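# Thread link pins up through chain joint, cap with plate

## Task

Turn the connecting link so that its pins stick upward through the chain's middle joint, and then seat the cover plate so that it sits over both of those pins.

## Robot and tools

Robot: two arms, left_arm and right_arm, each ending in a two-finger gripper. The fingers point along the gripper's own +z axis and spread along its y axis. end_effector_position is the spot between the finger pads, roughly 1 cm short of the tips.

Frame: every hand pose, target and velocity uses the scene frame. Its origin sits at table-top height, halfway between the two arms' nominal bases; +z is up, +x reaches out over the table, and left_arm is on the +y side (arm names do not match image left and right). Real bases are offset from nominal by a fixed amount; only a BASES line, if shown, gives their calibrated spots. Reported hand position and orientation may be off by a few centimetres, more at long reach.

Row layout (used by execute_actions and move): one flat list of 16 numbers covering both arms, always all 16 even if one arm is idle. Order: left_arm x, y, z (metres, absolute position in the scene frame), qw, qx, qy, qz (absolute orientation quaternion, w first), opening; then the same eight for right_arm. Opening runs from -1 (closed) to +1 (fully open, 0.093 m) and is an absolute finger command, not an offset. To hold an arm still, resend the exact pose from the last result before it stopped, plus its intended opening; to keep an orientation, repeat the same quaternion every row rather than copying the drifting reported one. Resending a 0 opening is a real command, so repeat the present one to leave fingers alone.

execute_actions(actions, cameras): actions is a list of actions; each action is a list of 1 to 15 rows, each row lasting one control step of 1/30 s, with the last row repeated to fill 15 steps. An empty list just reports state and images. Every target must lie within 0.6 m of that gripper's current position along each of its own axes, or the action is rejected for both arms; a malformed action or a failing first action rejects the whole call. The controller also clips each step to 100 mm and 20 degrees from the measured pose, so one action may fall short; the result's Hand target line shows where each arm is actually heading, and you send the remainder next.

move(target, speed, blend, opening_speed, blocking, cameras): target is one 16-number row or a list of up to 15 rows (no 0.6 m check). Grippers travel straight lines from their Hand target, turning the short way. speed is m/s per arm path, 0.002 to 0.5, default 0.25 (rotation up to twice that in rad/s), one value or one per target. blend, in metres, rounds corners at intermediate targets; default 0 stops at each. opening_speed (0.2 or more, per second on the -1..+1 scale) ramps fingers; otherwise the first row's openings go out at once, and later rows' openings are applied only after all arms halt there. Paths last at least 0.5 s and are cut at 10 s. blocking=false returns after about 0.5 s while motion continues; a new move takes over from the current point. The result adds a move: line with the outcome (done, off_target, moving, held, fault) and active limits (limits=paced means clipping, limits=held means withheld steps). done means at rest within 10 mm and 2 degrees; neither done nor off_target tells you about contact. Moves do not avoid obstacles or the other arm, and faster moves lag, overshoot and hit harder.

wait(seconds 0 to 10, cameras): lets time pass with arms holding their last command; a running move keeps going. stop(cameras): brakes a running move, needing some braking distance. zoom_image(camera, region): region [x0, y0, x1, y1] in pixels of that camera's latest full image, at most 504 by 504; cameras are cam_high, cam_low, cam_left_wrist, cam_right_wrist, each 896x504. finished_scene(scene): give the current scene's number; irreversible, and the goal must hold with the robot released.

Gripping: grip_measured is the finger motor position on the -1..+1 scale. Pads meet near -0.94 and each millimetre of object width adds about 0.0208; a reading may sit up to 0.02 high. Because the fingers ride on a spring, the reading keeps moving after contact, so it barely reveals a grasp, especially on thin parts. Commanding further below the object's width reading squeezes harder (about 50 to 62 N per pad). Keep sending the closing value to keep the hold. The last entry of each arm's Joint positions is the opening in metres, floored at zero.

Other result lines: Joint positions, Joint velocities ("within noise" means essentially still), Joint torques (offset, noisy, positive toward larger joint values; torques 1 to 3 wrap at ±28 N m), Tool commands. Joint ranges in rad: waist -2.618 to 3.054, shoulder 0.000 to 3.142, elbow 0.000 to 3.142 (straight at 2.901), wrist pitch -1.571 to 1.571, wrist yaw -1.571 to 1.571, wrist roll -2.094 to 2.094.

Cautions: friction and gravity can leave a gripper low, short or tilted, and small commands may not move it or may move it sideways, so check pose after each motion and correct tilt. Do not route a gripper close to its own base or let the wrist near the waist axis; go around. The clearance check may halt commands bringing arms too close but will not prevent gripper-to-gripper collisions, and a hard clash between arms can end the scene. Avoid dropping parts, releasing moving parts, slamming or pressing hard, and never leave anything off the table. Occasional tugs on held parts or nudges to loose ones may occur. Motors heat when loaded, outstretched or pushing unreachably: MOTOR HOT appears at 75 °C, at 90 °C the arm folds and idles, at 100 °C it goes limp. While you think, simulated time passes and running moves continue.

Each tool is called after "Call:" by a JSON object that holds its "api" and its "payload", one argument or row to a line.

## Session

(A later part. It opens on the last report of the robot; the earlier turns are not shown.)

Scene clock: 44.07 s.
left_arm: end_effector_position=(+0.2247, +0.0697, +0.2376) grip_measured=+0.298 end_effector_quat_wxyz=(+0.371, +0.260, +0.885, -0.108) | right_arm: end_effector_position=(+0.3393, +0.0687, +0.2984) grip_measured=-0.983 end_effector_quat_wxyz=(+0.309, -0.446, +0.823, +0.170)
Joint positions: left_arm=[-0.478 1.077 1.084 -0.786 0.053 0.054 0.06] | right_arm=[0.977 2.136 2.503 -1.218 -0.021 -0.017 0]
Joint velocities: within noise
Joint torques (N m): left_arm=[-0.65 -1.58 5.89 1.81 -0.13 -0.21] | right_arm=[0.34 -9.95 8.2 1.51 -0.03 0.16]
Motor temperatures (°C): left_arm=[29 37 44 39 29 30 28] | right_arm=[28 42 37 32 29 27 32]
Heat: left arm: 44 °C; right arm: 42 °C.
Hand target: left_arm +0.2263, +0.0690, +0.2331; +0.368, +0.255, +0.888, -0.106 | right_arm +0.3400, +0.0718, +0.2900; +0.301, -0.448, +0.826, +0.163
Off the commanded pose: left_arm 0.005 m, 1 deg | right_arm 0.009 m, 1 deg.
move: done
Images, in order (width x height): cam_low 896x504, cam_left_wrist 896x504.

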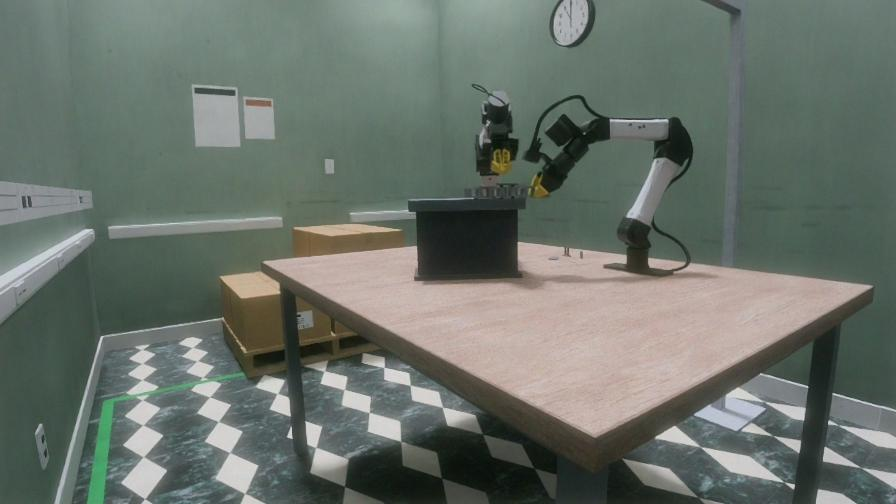

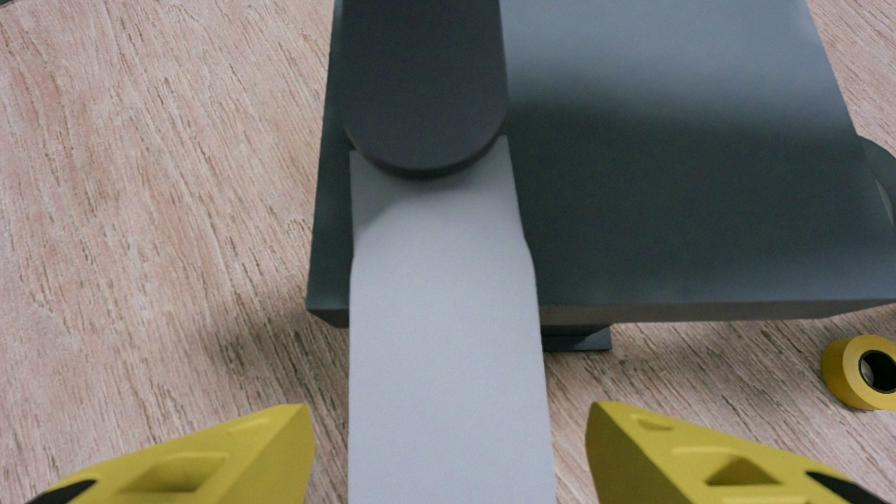

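Call:
{"api": "move", "payload": {
  "target": [0.2264,0.069,0.233,0.3713,0.2235,0.8965,-0.0926,0.3,0.340,0.072,0.29,0.3006,-0.4484,0.8258,0.1632,-1.0],
  "cameras": ["cam_left_wrist"],
  "speed": 0.1
}}

Call:
{"api": "move", "payload": {
  "target": [0.2264,0.069,0.233,0.3713,0.2235,0.8965,-0.0926,-0.65,0.340,0.072,0.29,0.3006,-0.4484,0.8258,0.1632,-1.0],
  "cameras": ["cam_left_wrist"],
  "opening_speed": 0.6
}}

Scene clock: 45.77 s.
left_arm: end_effector_position=(+0.2248, +0.0695, +0.2377) grip_measured=+0.298 end_effector_quat_wxyz=(+0.374, +0.229, +0.893, -0.096) | right_arm: end_effector_position=(+0.3393, +0.0687, +0.2984) grip_measured=-0.983 end_effector_quat_wxyz=(+0.309, -0.446, +0.823, +0.170)
Joint positions: left_arm=[-0.521 1.077 1.084 -0.785 -0.026 -0.025 0.06] | right_arm=[0.977 2.136 2.503 -1.218 -0.021 -0.017 0]
Joint velocities: within noise
Joint torques (N m): left_arm=[-0.66 -1.55 5.87 1.79 -0.14 -0.22] | right_arm=[0.32 -9.94 8.21 1.51 -0.03 0.17]
Motor temperatures (°C): left_arm=[29 37 44 39 29 30 28] | right_arm=[28 42 37 32 29 27 32]
Heat: left arm: 44 °C; right arm: 42 °C.
Hand target: left_arm +0.2263, +0.0690, +0.2331; +0.371, +0.224, +0.896, -0.093 | right_arm +0.3400, +0.0718, +0.2900; +0.301, -0.448, +0.826, +0.164
Off the commanded pose: left_arm 0.005 m, 1 deg | right_arm 0.009 m, 1 deg.
move: done
Images, in order (width x height): cam_left_wrist 896x504.

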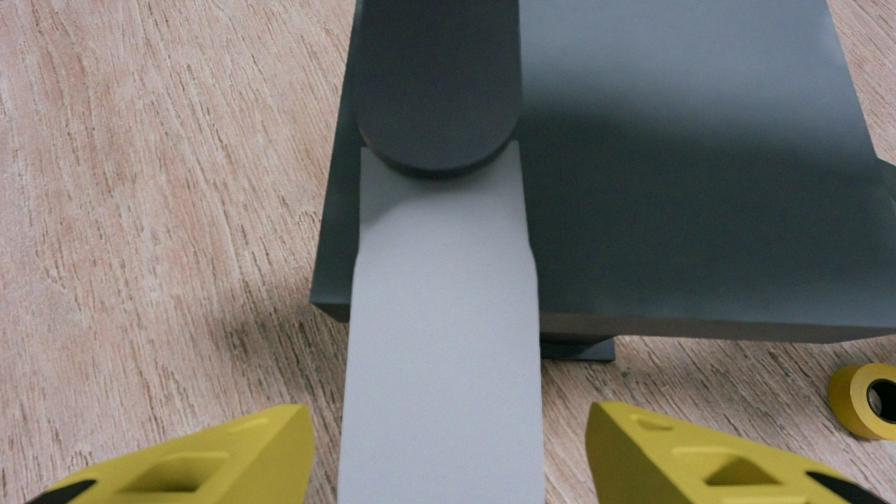

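Scene clock: 47.57 s.
left_arm: end_effector_position=(+0.2250, +0.0698, +0.2377) grip_measured=-0.460 end_effector_quat_wxyz=(+0.374, +0.227, +0.894, -0.096) | right_arm: end_effector_position=(+0.3393, +0.0687, +0.2984) grip_measured=-0.983 end_effector_quat_wxyz=(+0.309, -0.446, +0.823, +0.170)
Joint positions: left_arm=[-0.521 1.077 1.084 -0.785 -0.028 -0.029 0.023] | right_arm=[0.977 2.136 2.503 -1.218 -0.021 -0.017 0]
Joint velocities: within noise
Joint torques (N m): left_arm=[-0.64 -1.57 5.9 1.79 -0.15 -0.16] | right_arm=[0.34 -9.94 8.2 1.51 -0.03 0.16]
Motor temperatures (°C): left_arm=[29 37 45 39 29 30 28] | right_arm=[28 42 37 32 29 27 32]
Heat: left arm: 45 °C; right arm: 42 °C.
Hand target: left_arm +0.2263, +0.0690, +0.2330; +0.371, +0.224, +0.896, -0.093 | right_arm +0.3400, +0.0718, +0.2900; +0.301, -0.448, +0.826, +0.164
Off the commanded pose: left_arm 0.005 m, 1 deg | right_arm 0.009 m, 1 deg.
move: done
Images, in order (width x height): cam_left_wrist 896x504.

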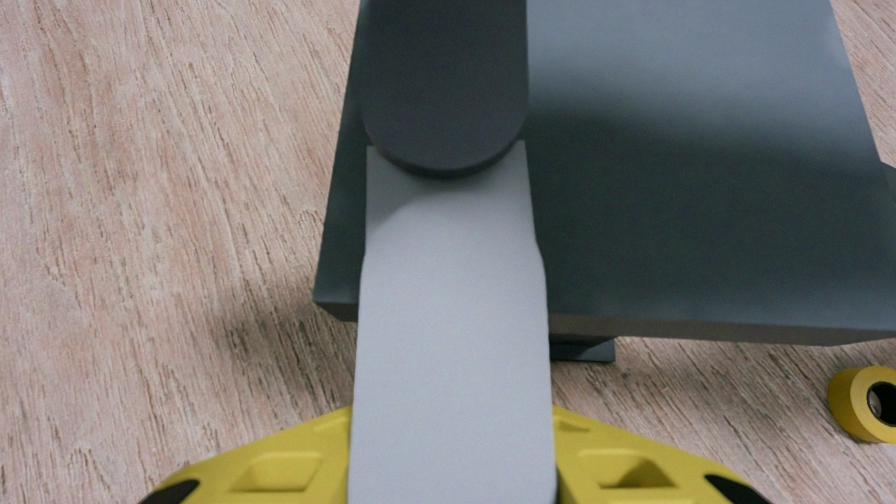

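Call:
{"api": "move", "payload": {
  "target": [0.2264,0.069,0.233,0.3713,0.2235,0.8965,-0.0926,-0.75,0.342,0.076,0.237,0.3006,-0.4484,0.8258,0.1632,-1.0],
  "speed": 0.12
}}

Scene clock: 49.33 s.
left_arm: end_effector_position=(+0.2252, +0.0696, +0.2378) grip_measured=-0.460 end_effector_quat_wxyz=(+0.375, +0.226, +0.894, -0.096) | right_arm: end_effector_position=(+0.3467, +0.0809, +0.2325) grip_measured=-0.983 end_effector_quat_wxyz=(+0.299, -0.448, +0.826, +0.166)
Joint positions: left_arm=[-0.521 1.077 1.084 -0.783 -0.028 -0.031 0.023] | right_arm=[0.978 2.064 2.114 -0.922 -0.021 -0.016 0]
Joint velocities: within noise
Joint torques (N m): left_arm=[-0.65 -1.57 5.94 1.77 -0.14 -0.15] | right_arm=[0.31 -15.5 5.46 1.58 -0.03 0.17]
Motor temperatures (°C): left_arm=[29 37 45 39 29 30 28] | right_arm=[28 43 37 32 29 27 32]
Heat: left arm: 45 °C; right arm: 43 °C.
Hand target: left_arm +0.2263, +0.0690, +0.2331; +0.371, +0.224, +0.896, -0.093 | right_arm +0.3421, +0.0761, +0.2370; +0.300, -0.448, +0.826, +0.163
Off the commanded pose: left_arm 0.005 m, 1 deg | right_arm 0.008 m, 0 deg.
move: done

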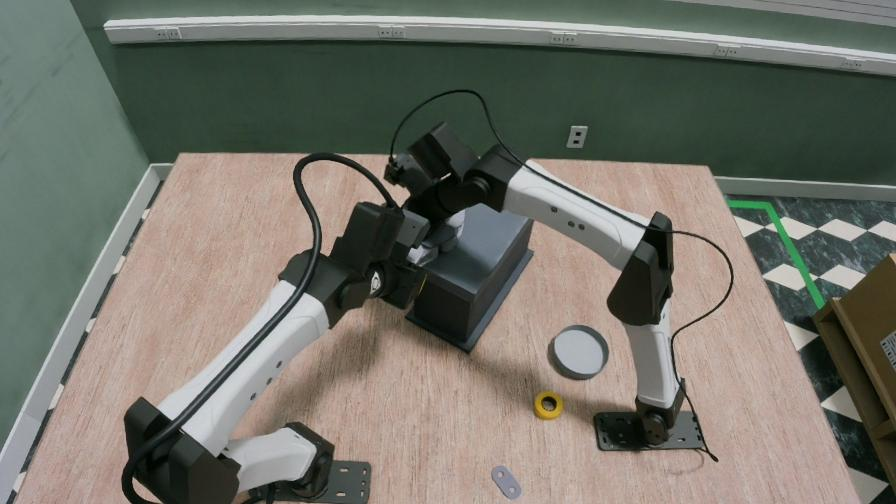

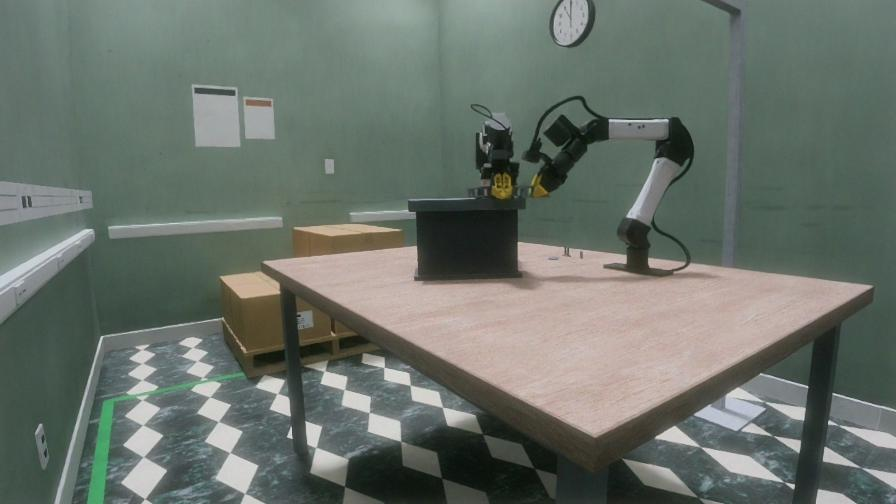

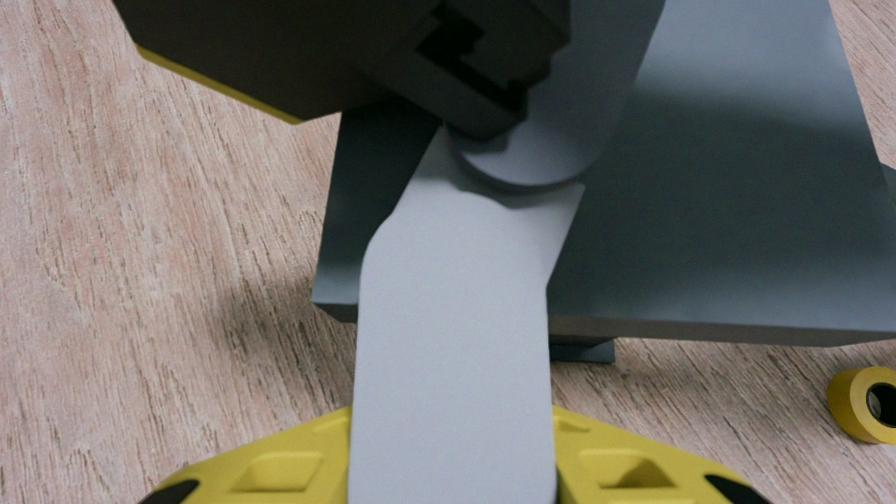

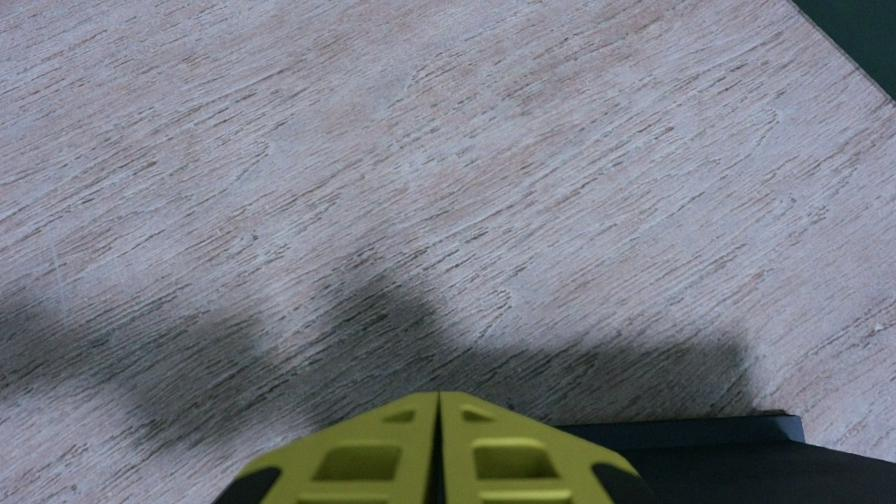

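Call:
{"api": "move", "payload": {
  "target": [0.196,0.020,0.233,0.3713,0.2235,0.8965,-0.0926,-0.75,0.315,0.033,0.242,0.3006,-0.4484,0.8258,0.1632,-1.0],
  "speed": 0.06
}}

Scene clock: 51.30 s.
left_arm: end_effector_position=(+0.1970, +0.0211, +0.2365) grip_measured=-0.460 end_effector_quat_wxyz=(+0.381, +0.223, +0.892, -0.098) | right_arm: end_effector_position=(+0.3186, +0.0400, +0.2339) grip_measured=-0.983 end_effector_quat_wxyz=(+0.295, -0.449, +0.827, +0.164)
Joint positions: left_arm=[-0.808 1.105 1.089 -0.774 -0.235 -0.239 0.023] | right_arm=[0.978 1.849 1.823 -0.856 -0.021 -0.016 0]
Joint velocities: within noise
Joint torques (N m): left_arm=[-0.83 -1.03 7.6 1.49 -0.2 -0.13] | right_arm=[-0.02 -14.2 5.97 1.53 -0.05 0.13]
Motor temperatures (°C): left_arm=[29 37 45 39 29 30 28] | right_arm=[28 43 37 32 29 27 32]
Heat: left arm: 45 °C; right arm: 43 °C.
Hand target: left_arm +0.1959, +0.0200, +0.2330; +0.371, +0.224, +0.896, -0.093 | right_arm +0.3151, +0.0332, +0.2418; +0.300, -0.448, +0.826, +0.163
Off the commanded pose: left_arm 0.004 m, 1 deg | right_arm 0.011 m, 1 deg.
move: off_target (right_arm)

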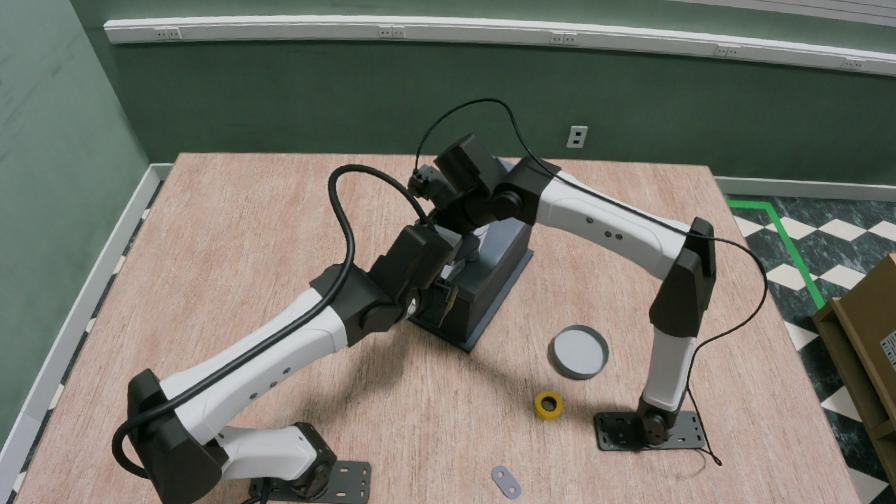

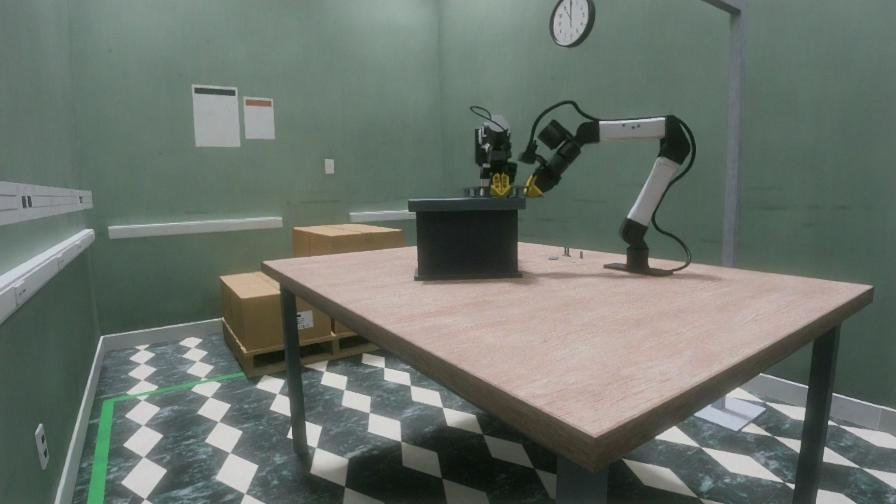

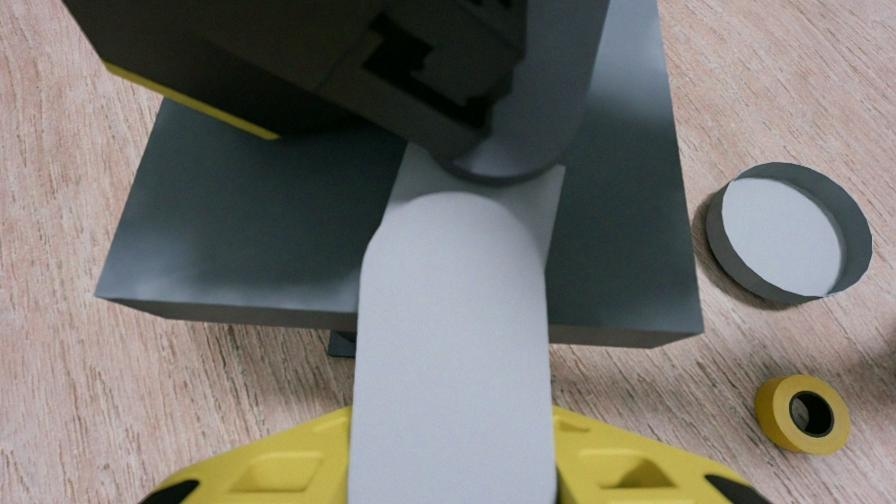

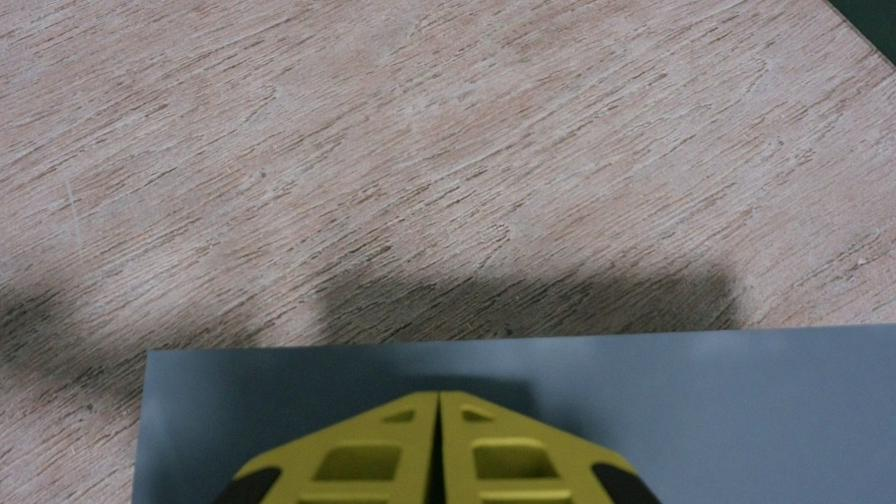

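Call:
{"api": "move", "payload": {
  "target": [0.172,-0.018,0.233,0.3713,0.2235,0.8965,-0.0926,-0.75,0.291,-0.005,0.249,0.3006,-0.4484,0.8258,0.1632,-1.0],
  "speed": 0.06
}}

Scene clock: 53.37 s.
left_arm: end_effector_position=(+0.1746, -0.0192, +0.2365) grip_measured=-0.460 end_effector_quat_wxyz=(+0.383, +0.221, +0.891, -0.103) | right_arm: end_effector_position=(+0.2935, +0.0034, +0.2458) grip_measured=-0.983 end_effector_quat_wxyz=(+0.300, -0.448, +0.826, +0.167)
Joint positions: left_arm=[-1.007 1.18 1.135 -0.781 -0.368 -0.392 0.023] | right_arm=[0.978 1.67 1.649 -0.849 -0.021 -0.016 0]
Joint velocities: within noise
Joint torques (N m): left_arm=[-0.81 -1.87 8.01 1.25 -0.27 -0.17] | right_arm=[-0.4 -11.74 6.04 1.49 -0.09 0.1]
Motor temperatures (°C): left_arm=[29 37 45 39 29 30 28] | right_arm=[28 44 37 32 29 27 32]
Heat: left arm: 45 °C; right arm: 44 °C.
Hand target: left_arm +0.1720, -0.0180, +0.2332; +0.372, +0.224, +0.896, -0.093 | right_arm +0.2910, -0.0047, +0.2490; +0.301, -0.448, +0.826, +0.163
Off the commanded pose: left_arm 0.005 m, 2 deg | right_arm 0.009 m, 0 deg.
move: done

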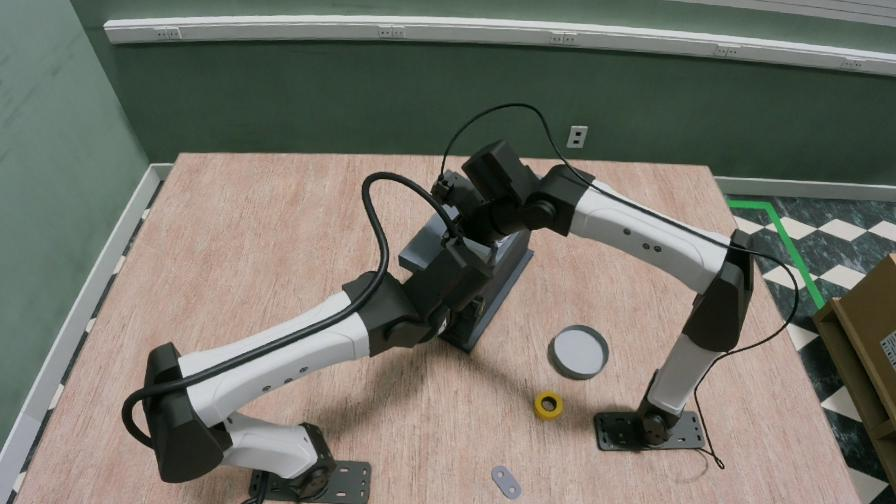

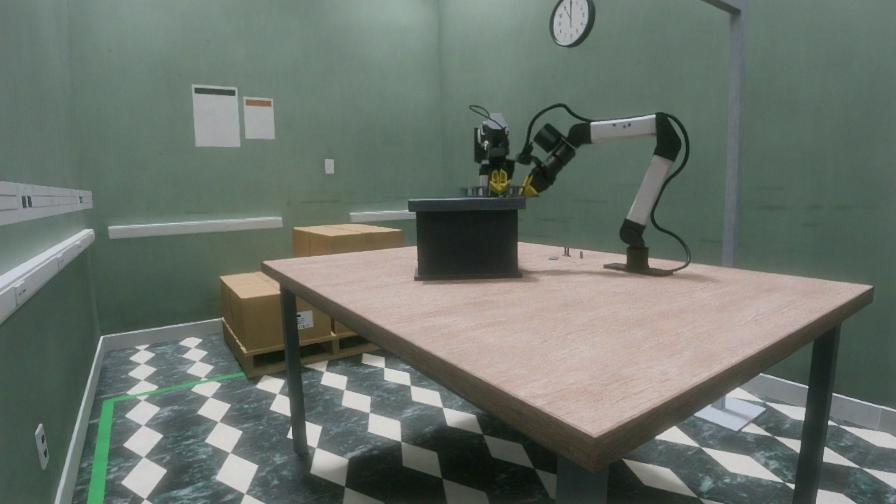

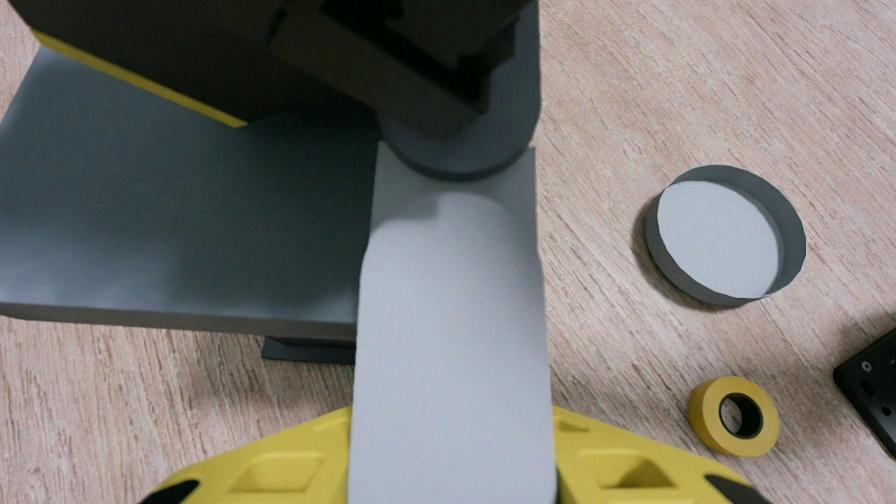

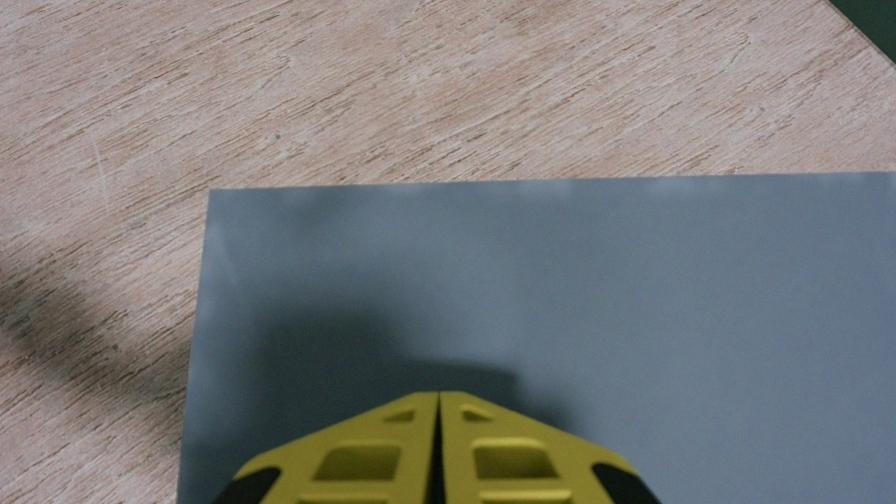

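Call:
{"api": "move", "payload": {
  "target": [
    [0.172,-0.018,0.233,0.3713,0.2235,0.8965,-0.0926,-0.75,0.301,0.011,0.26,0.3006,-0.4484,0.8258,0.1632,-1.0],
    [0.172,-0.018,0.233,0.3713,0.2235,0.8965,-0.0926,-0.75,0.301,0.011,0.31,0.3006,-0.4484,0.8258,0.1632,-1.0],
    [0.172,-0.018,0.233,0.3713,0.2235,0.8965,-0.0926,-0.75,0.26,-0.05,0.30,0,0.2419,0.9703,0,-1.0]
  ],
  "blend": 0.01
}}

Scene clock: 58.57 s.
left_arm: end_effector_position=(+0.1746, -0.0192, +0.2365) grip_measured=-0.460 end_effector_quat_wxyz=(+0.383, +0.221, +0.891, -0.103) | right_arm: end_effector_position=(+0.2640, -0.0416, +0.2925) grip_measured=-0.983 end_effector_quat_wxyz=(+0.077, +0.226, +0.954, +0.182)
Joint positions: left_arm=[-1.007 1.18 1.135 -0.781 -0.369 -0.393 0.023] | right_arm=[0.992 1.872 2.271 -1.572 0.018 1.446 0]
Joint velocities: within noise
Joint torques (N m): left_arm=[-0.8 -1.83 8.01 1.26 -0.27 -0.16] | right_arm=[-0.61 -12.52 4.64 1.01 -0.12 0.23]
Motor temperatures (°C): left_arm=[29 37 46 39 29 30 29] | right_arm=[28 44 37 32 29 27 32]
Heat: left arm: 46 °C; right arm: 44 °C.
Hand target: left_arm +0.1721, -0.0179, +0.2332; +0.372, +0.223, +0.896, -0.093 | right_arm +0.2601, -0.0498, +0.2993; +0.073, +0.234, +0.951, +0.187
Off the commanded pose: left_arm 0.005 m, 2 deg | right_arm 0.012 m, 23 deg; orientation clipped.
joint sent to its limit (right arm) — joint 4 (wrist pitch), lower limit. The joint targets are off in orientation, not in position.
move: off_target (right_arm); limits=paced

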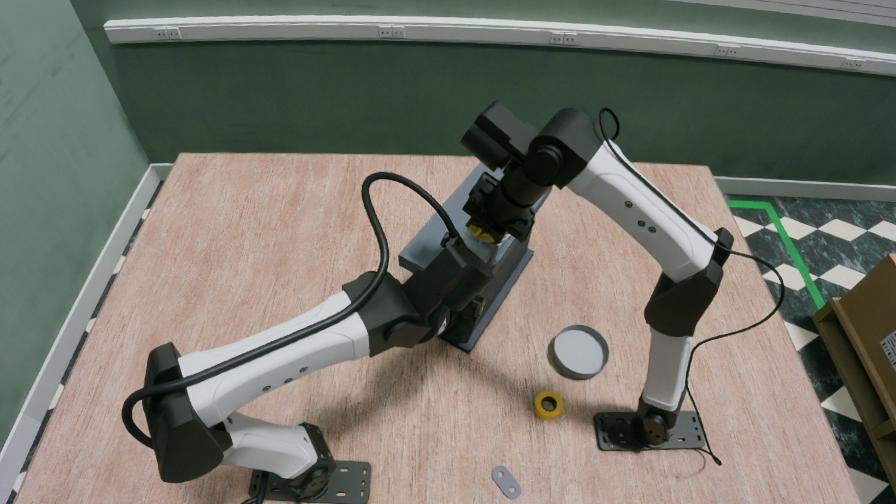

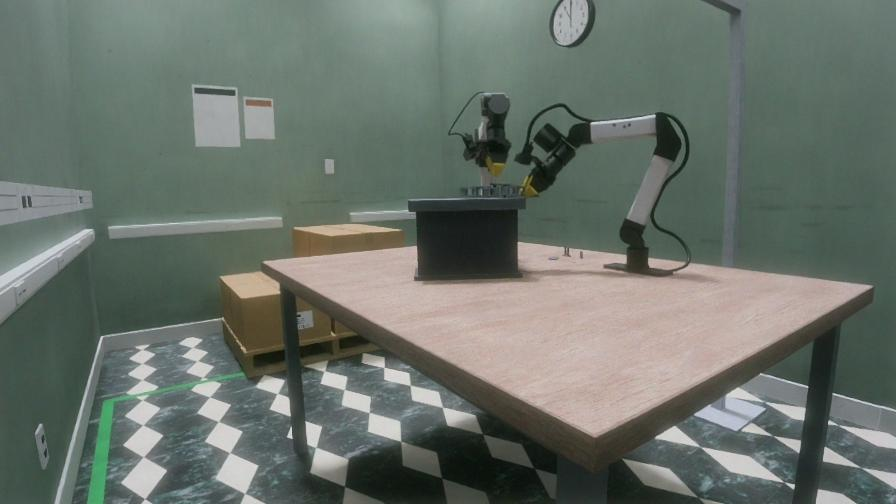

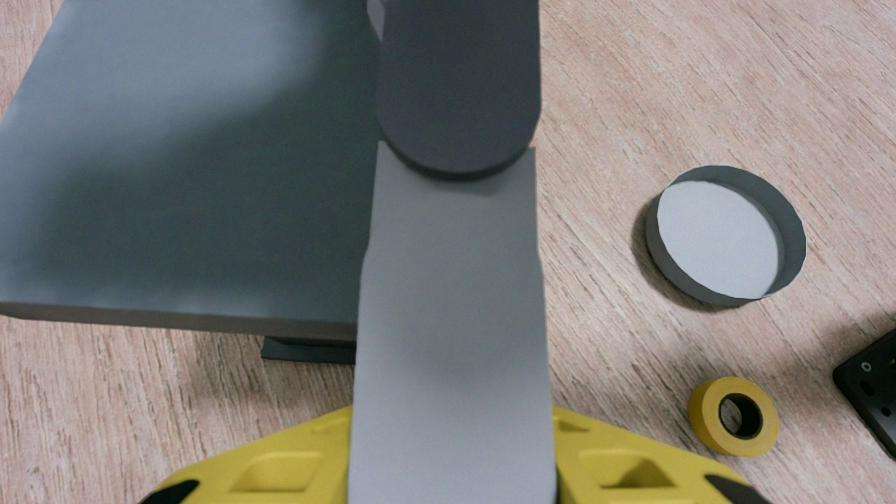

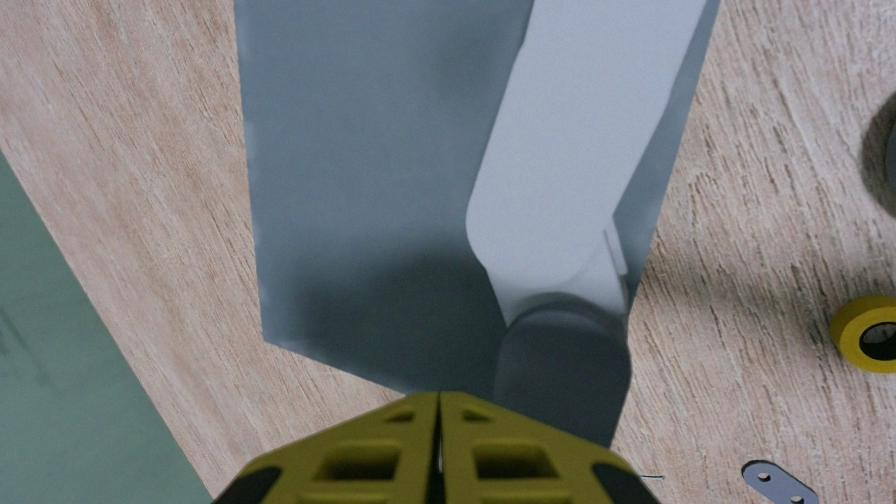

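Call:
{"api": "move", "payload": {
  "target": [
    [0.172,-0.018,0.233,0.3713,0.2235,0.8965,-0.0926,-0.75,0.255,-0.047,0.285,0,0.2419,0.9703,0,0.0],
    [0.172,-0.018,0.233,0.3713,0.2235,0.8965,-0.0926,-0.75,0.255,-0.047,0.274,0,0.2419,0.9703,0,0.0]
  ],
  "blend": 0.01
}}

Scene clock: 60.70 s.
left_arm: end_effector_position=(+0.1746, -0.0191, +0.2365) grip_measured=-0.460 end_effector_quat_wxyz=(+0.382, +0.221, +0.891, -0.103) | right_arm: end_effector_position=(+0.2617, -0.0443, +0.2786) grip_measured=-0.002 end_effector_quat_wxyz=(+0.067, +0.235, +0.956, +0.162)
Joint positions: left_arm=[-1.007 1.18 1.135 -0.782 -0.369 -0.393 0.023] | right_arm=[0.992 1.872 2.223 -1.57 0.016 1.464 0.045]
Joint velocities: within noise
Joint torques (N m): left_arm=[-0.81 -1.85 7.94 1.26 -0.27 -0.16] | right_arm=[0.39 -10.15 3.86 0.92 -0.13 0.22]
Motor temperatures (°C): left_arm=[29 37 46 39 29 30 29] | right_arm=[28 45 37 32 29 27 32]
Heat: left arm: 46 °C; right arm: 45 °C.
Hand target: left_arm +0.1720, -0.0179, +0.2330; +0.372, +0.224, +0.896, -0.093 | right_arm +0.2550, -0.0472, +0.2736; +0.056, +0.237, +0.958, +0.151
Off the commanded pose: left_arm 0.004 m, 2 deg | right_arm 0.009 m, 20 deg; orientation clipped.
joint sent to its limit (right arm) — joint 4 (wrist pitch), lower limit. The joint targets are off in orientation, not in position.
move: off_target (right_arm); blend cut to 0.0055 m at target 1; limits=paced

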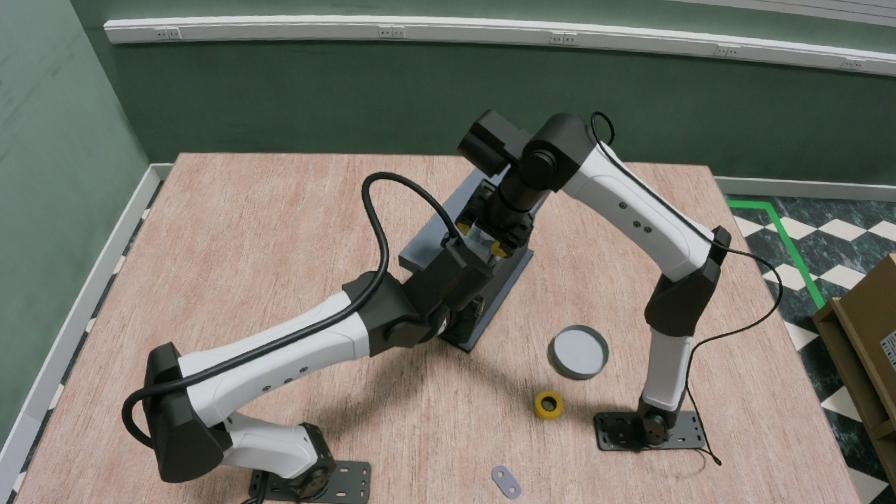

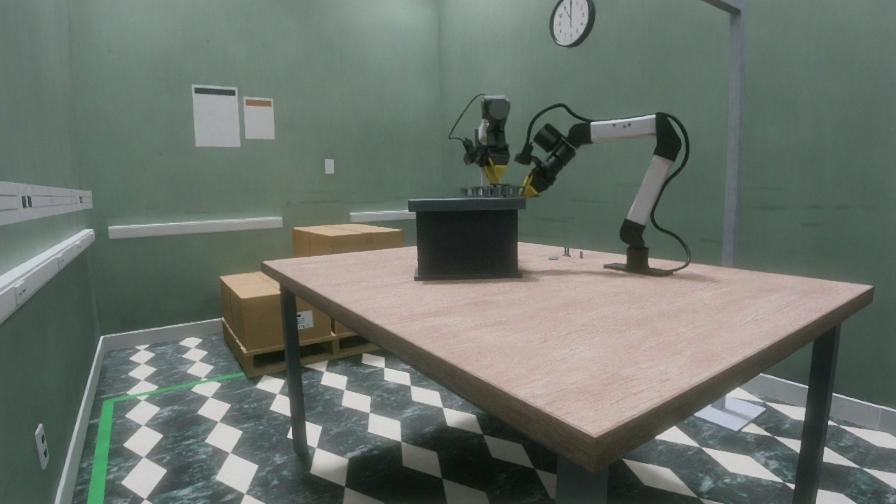

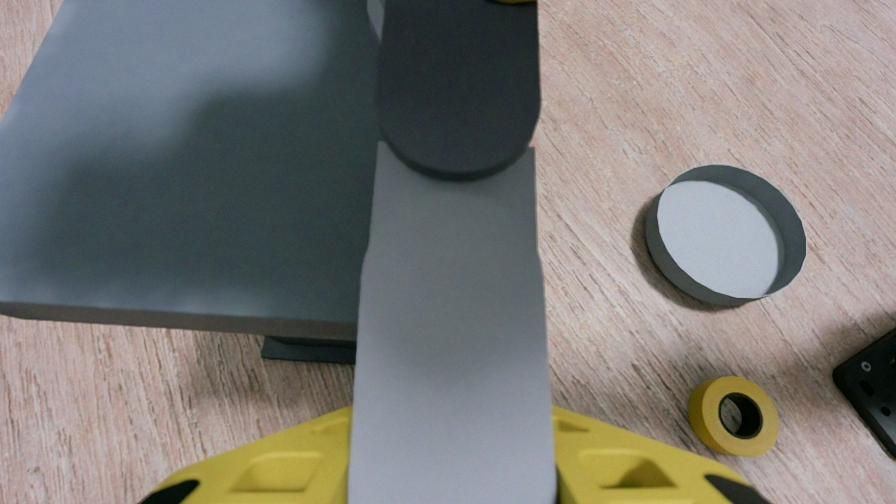

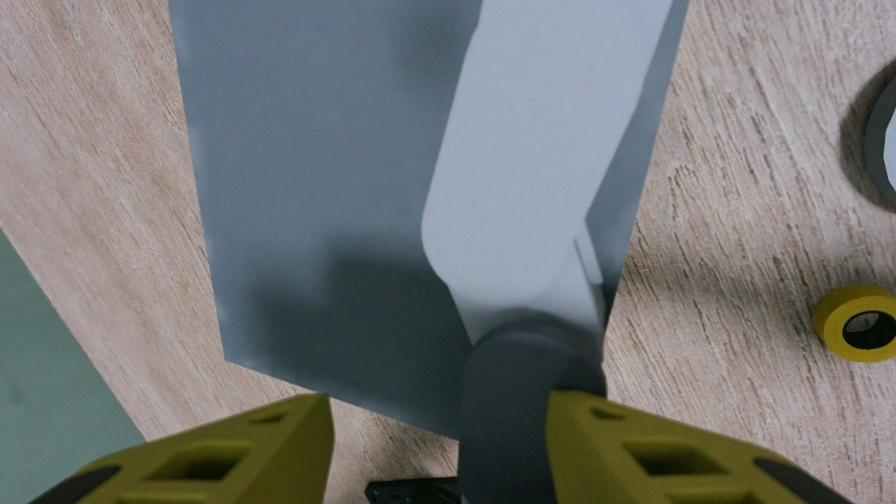

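Call:
{"api": "move", "payload": {
  "target": [
    [0.172,-0.018,0.233,0.3713,0.2235,0.8965,-0.0926,-0.75,0.240,-0.064,0.28,0.05,0.220,0.965,0.132,0.0],
    [0.172,-0.018,0.233,0.3713,0.2235,0.8965,-0.0926,-0.75,0.2425,-0.061,0.265,0.05,0.220,0.965,0.132,0.0]
  ],
  "speed": 0.1
}}

Scene clock: 65.37 s.
left_arm: end_effector_position=(+0.1746, -0.0191, +0.2365) grip_measured=-0.460 end_effector_quat_wxyz=(+0.382, +0.221, +0.891, -0.103) | right_arm: end_effector_position=(+0.2481, -0.0603, +0.2690) grip_measured=-0.002 end_effector_quat_wxyz=(+0.058, +0.228, +0.962, +0.140)
Joint positions: left_arm=[-1.007 1.18 1.135 -0.782 -0.369 -0.393 0.023] | right_arm=[0.998 1.806 2.108 -1.568 0.013 1.454 0.045]
Joint velocities: within noise
Joint torques (N m): left_arm=[-0.79 -1.84 7.95 1.26 -0.27 -0.16] | right_arm=[0.53 -9.02 4.83 0.86 -0.12 0.1]
Motor temperatures (°C): left_arm=[29 37 47 38 29 30 29] | right_arm=[28 45 37 32 29 27 32]
Heat: left arm: 47 °C; right arm: 45 °C.
Hand target: left_arm +0.1720, -0.0179, +0.2331; +0.372, +0.224, +0.896, -0.093 | right_arm +0.2425, -0.0610, +0.2651; +0.050, +0.220, +0.965, +0.132
Off the commanded pose: left_arm 0.004 m, 2 deg | right_arm 0.007 m, 2 deg.
move: done

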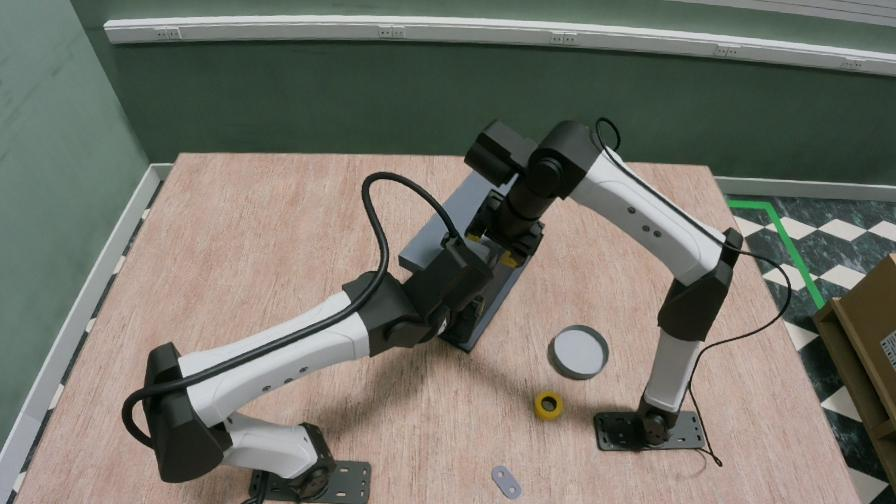

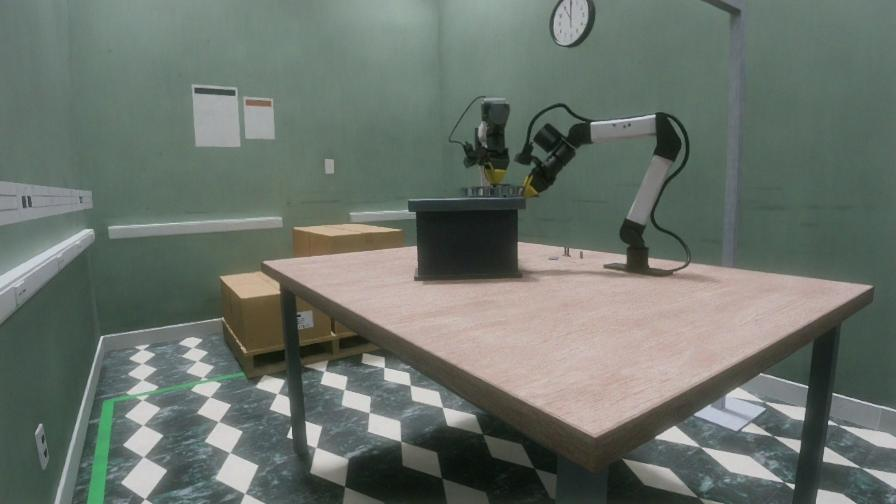

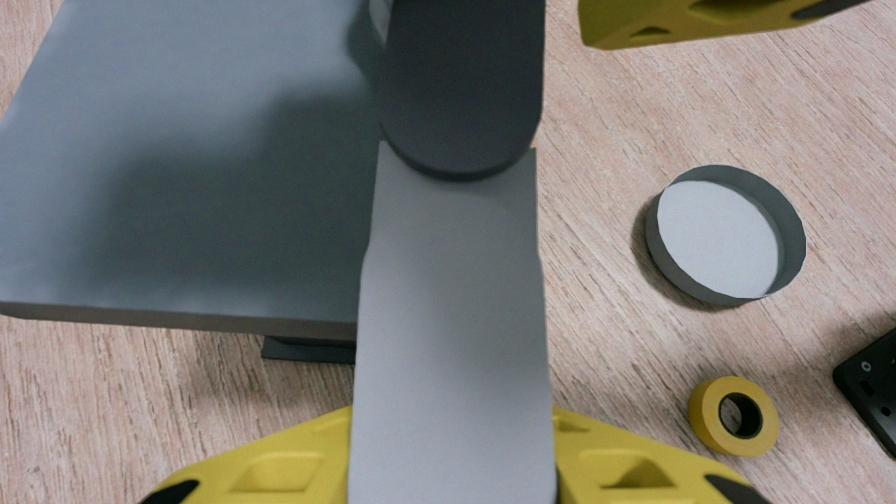

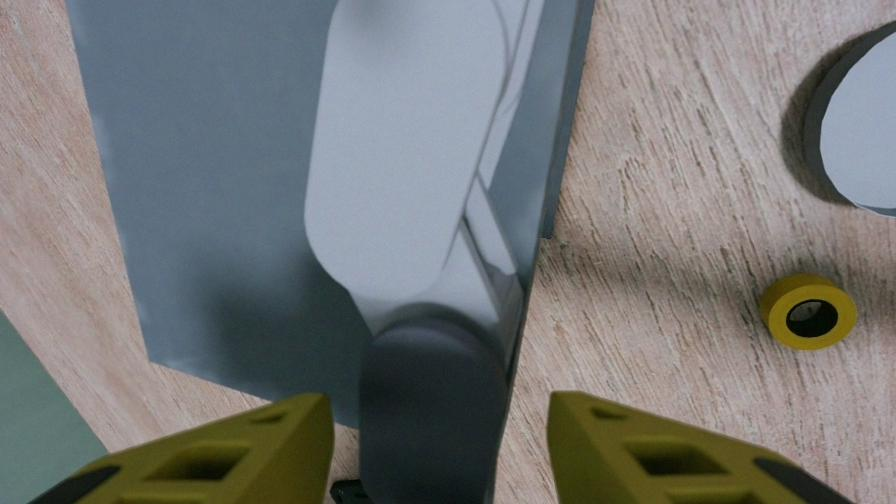

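Call:
{"api": "move", "payload": {
  "target": [0.172,-0.018,0.233,0.3713,0.2235,0.8965,-0.0926,-0.75,0.2445,-0.0585,0.242,0.04,0.228,0.969,0.10,0.0],
  "speed": 0.08
}}

Scene clock: 66.60 s.
left_arm: end_effector_position=(+0.1746, -0.0191, +0.2365) grip_measured=-0.460 end_effector_quat_wxyz=(+0.382, +0.221, +0.891, -0.103) | right_arm: end_effector_position=(+0.2483, -0.0598, +0.2528) grip_measured=-0.002 end_effector_quat_wxyz=(+0.050, +0.229, +0.965, +0.118)
Joint positions: left_arm=[-1.007 1.18 1.135 -0.782 -0.369 -0.393 0.023] | right_arm=[0.998 1.827 2.076 -1.564 0.013 1.454 0.045]
Joint velocities: within noise
Joint torques (N m): left_arm=[-0.83 -1.84 7.92 1.26 -0.27 -0.17] | right_arm=[0.64 -7.34 4.88 0.78 -0.07 0.21]
Motor temperatures (°C): left_arm=[29 37 47 38 29 30 29] | right_arm=[28 45 37 32 29 27 32]
Heat: left arm: 47 °C; right arm: 45 °C.
Hand target: left_arm +0.1720, -0.0179, +0.2331; +0.372, +0.224, +0.896, -0.093 | right_arm +0.2445, -0.0586, +0.2422; +0.040, +0.228, +0.968, +0.100
Off the commanded pose: left_arm 0.004 m, 2 deg | right_arm 0.012 m, 2 deg.
move: off_target (right_arm)

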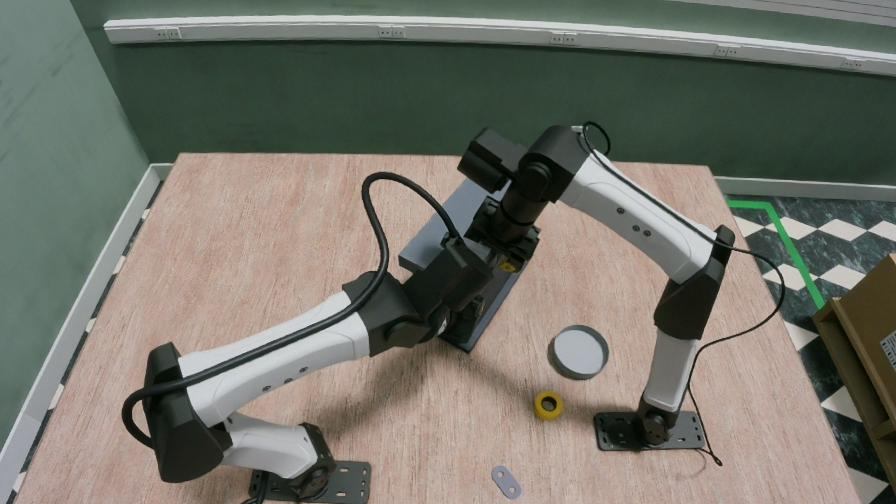

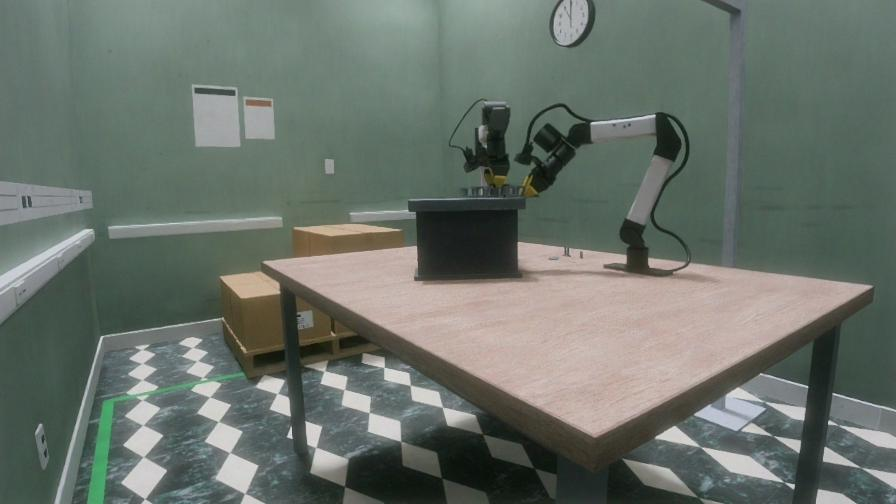

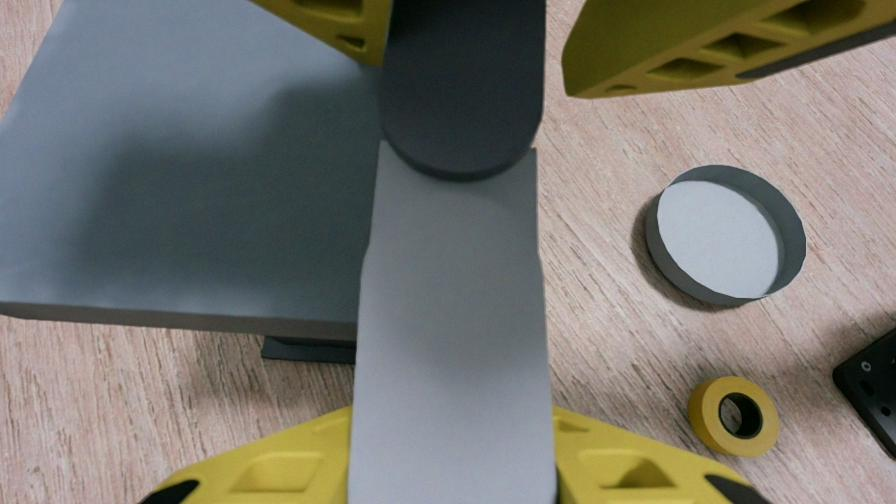

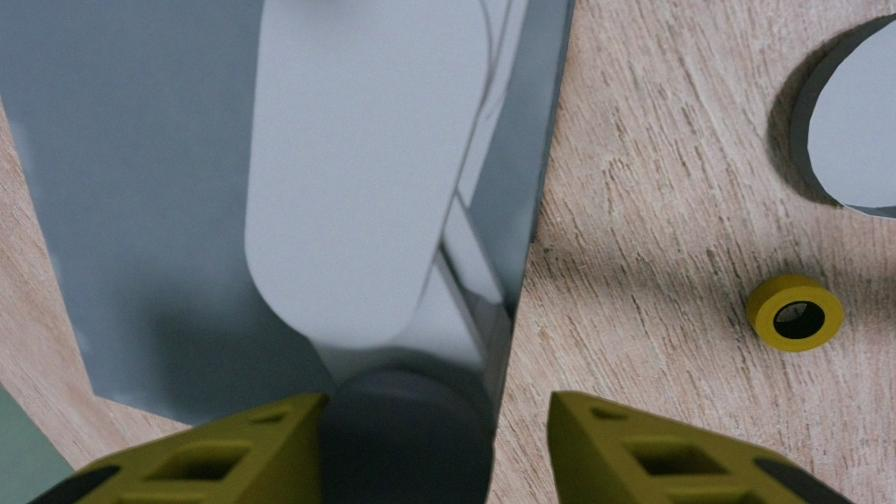

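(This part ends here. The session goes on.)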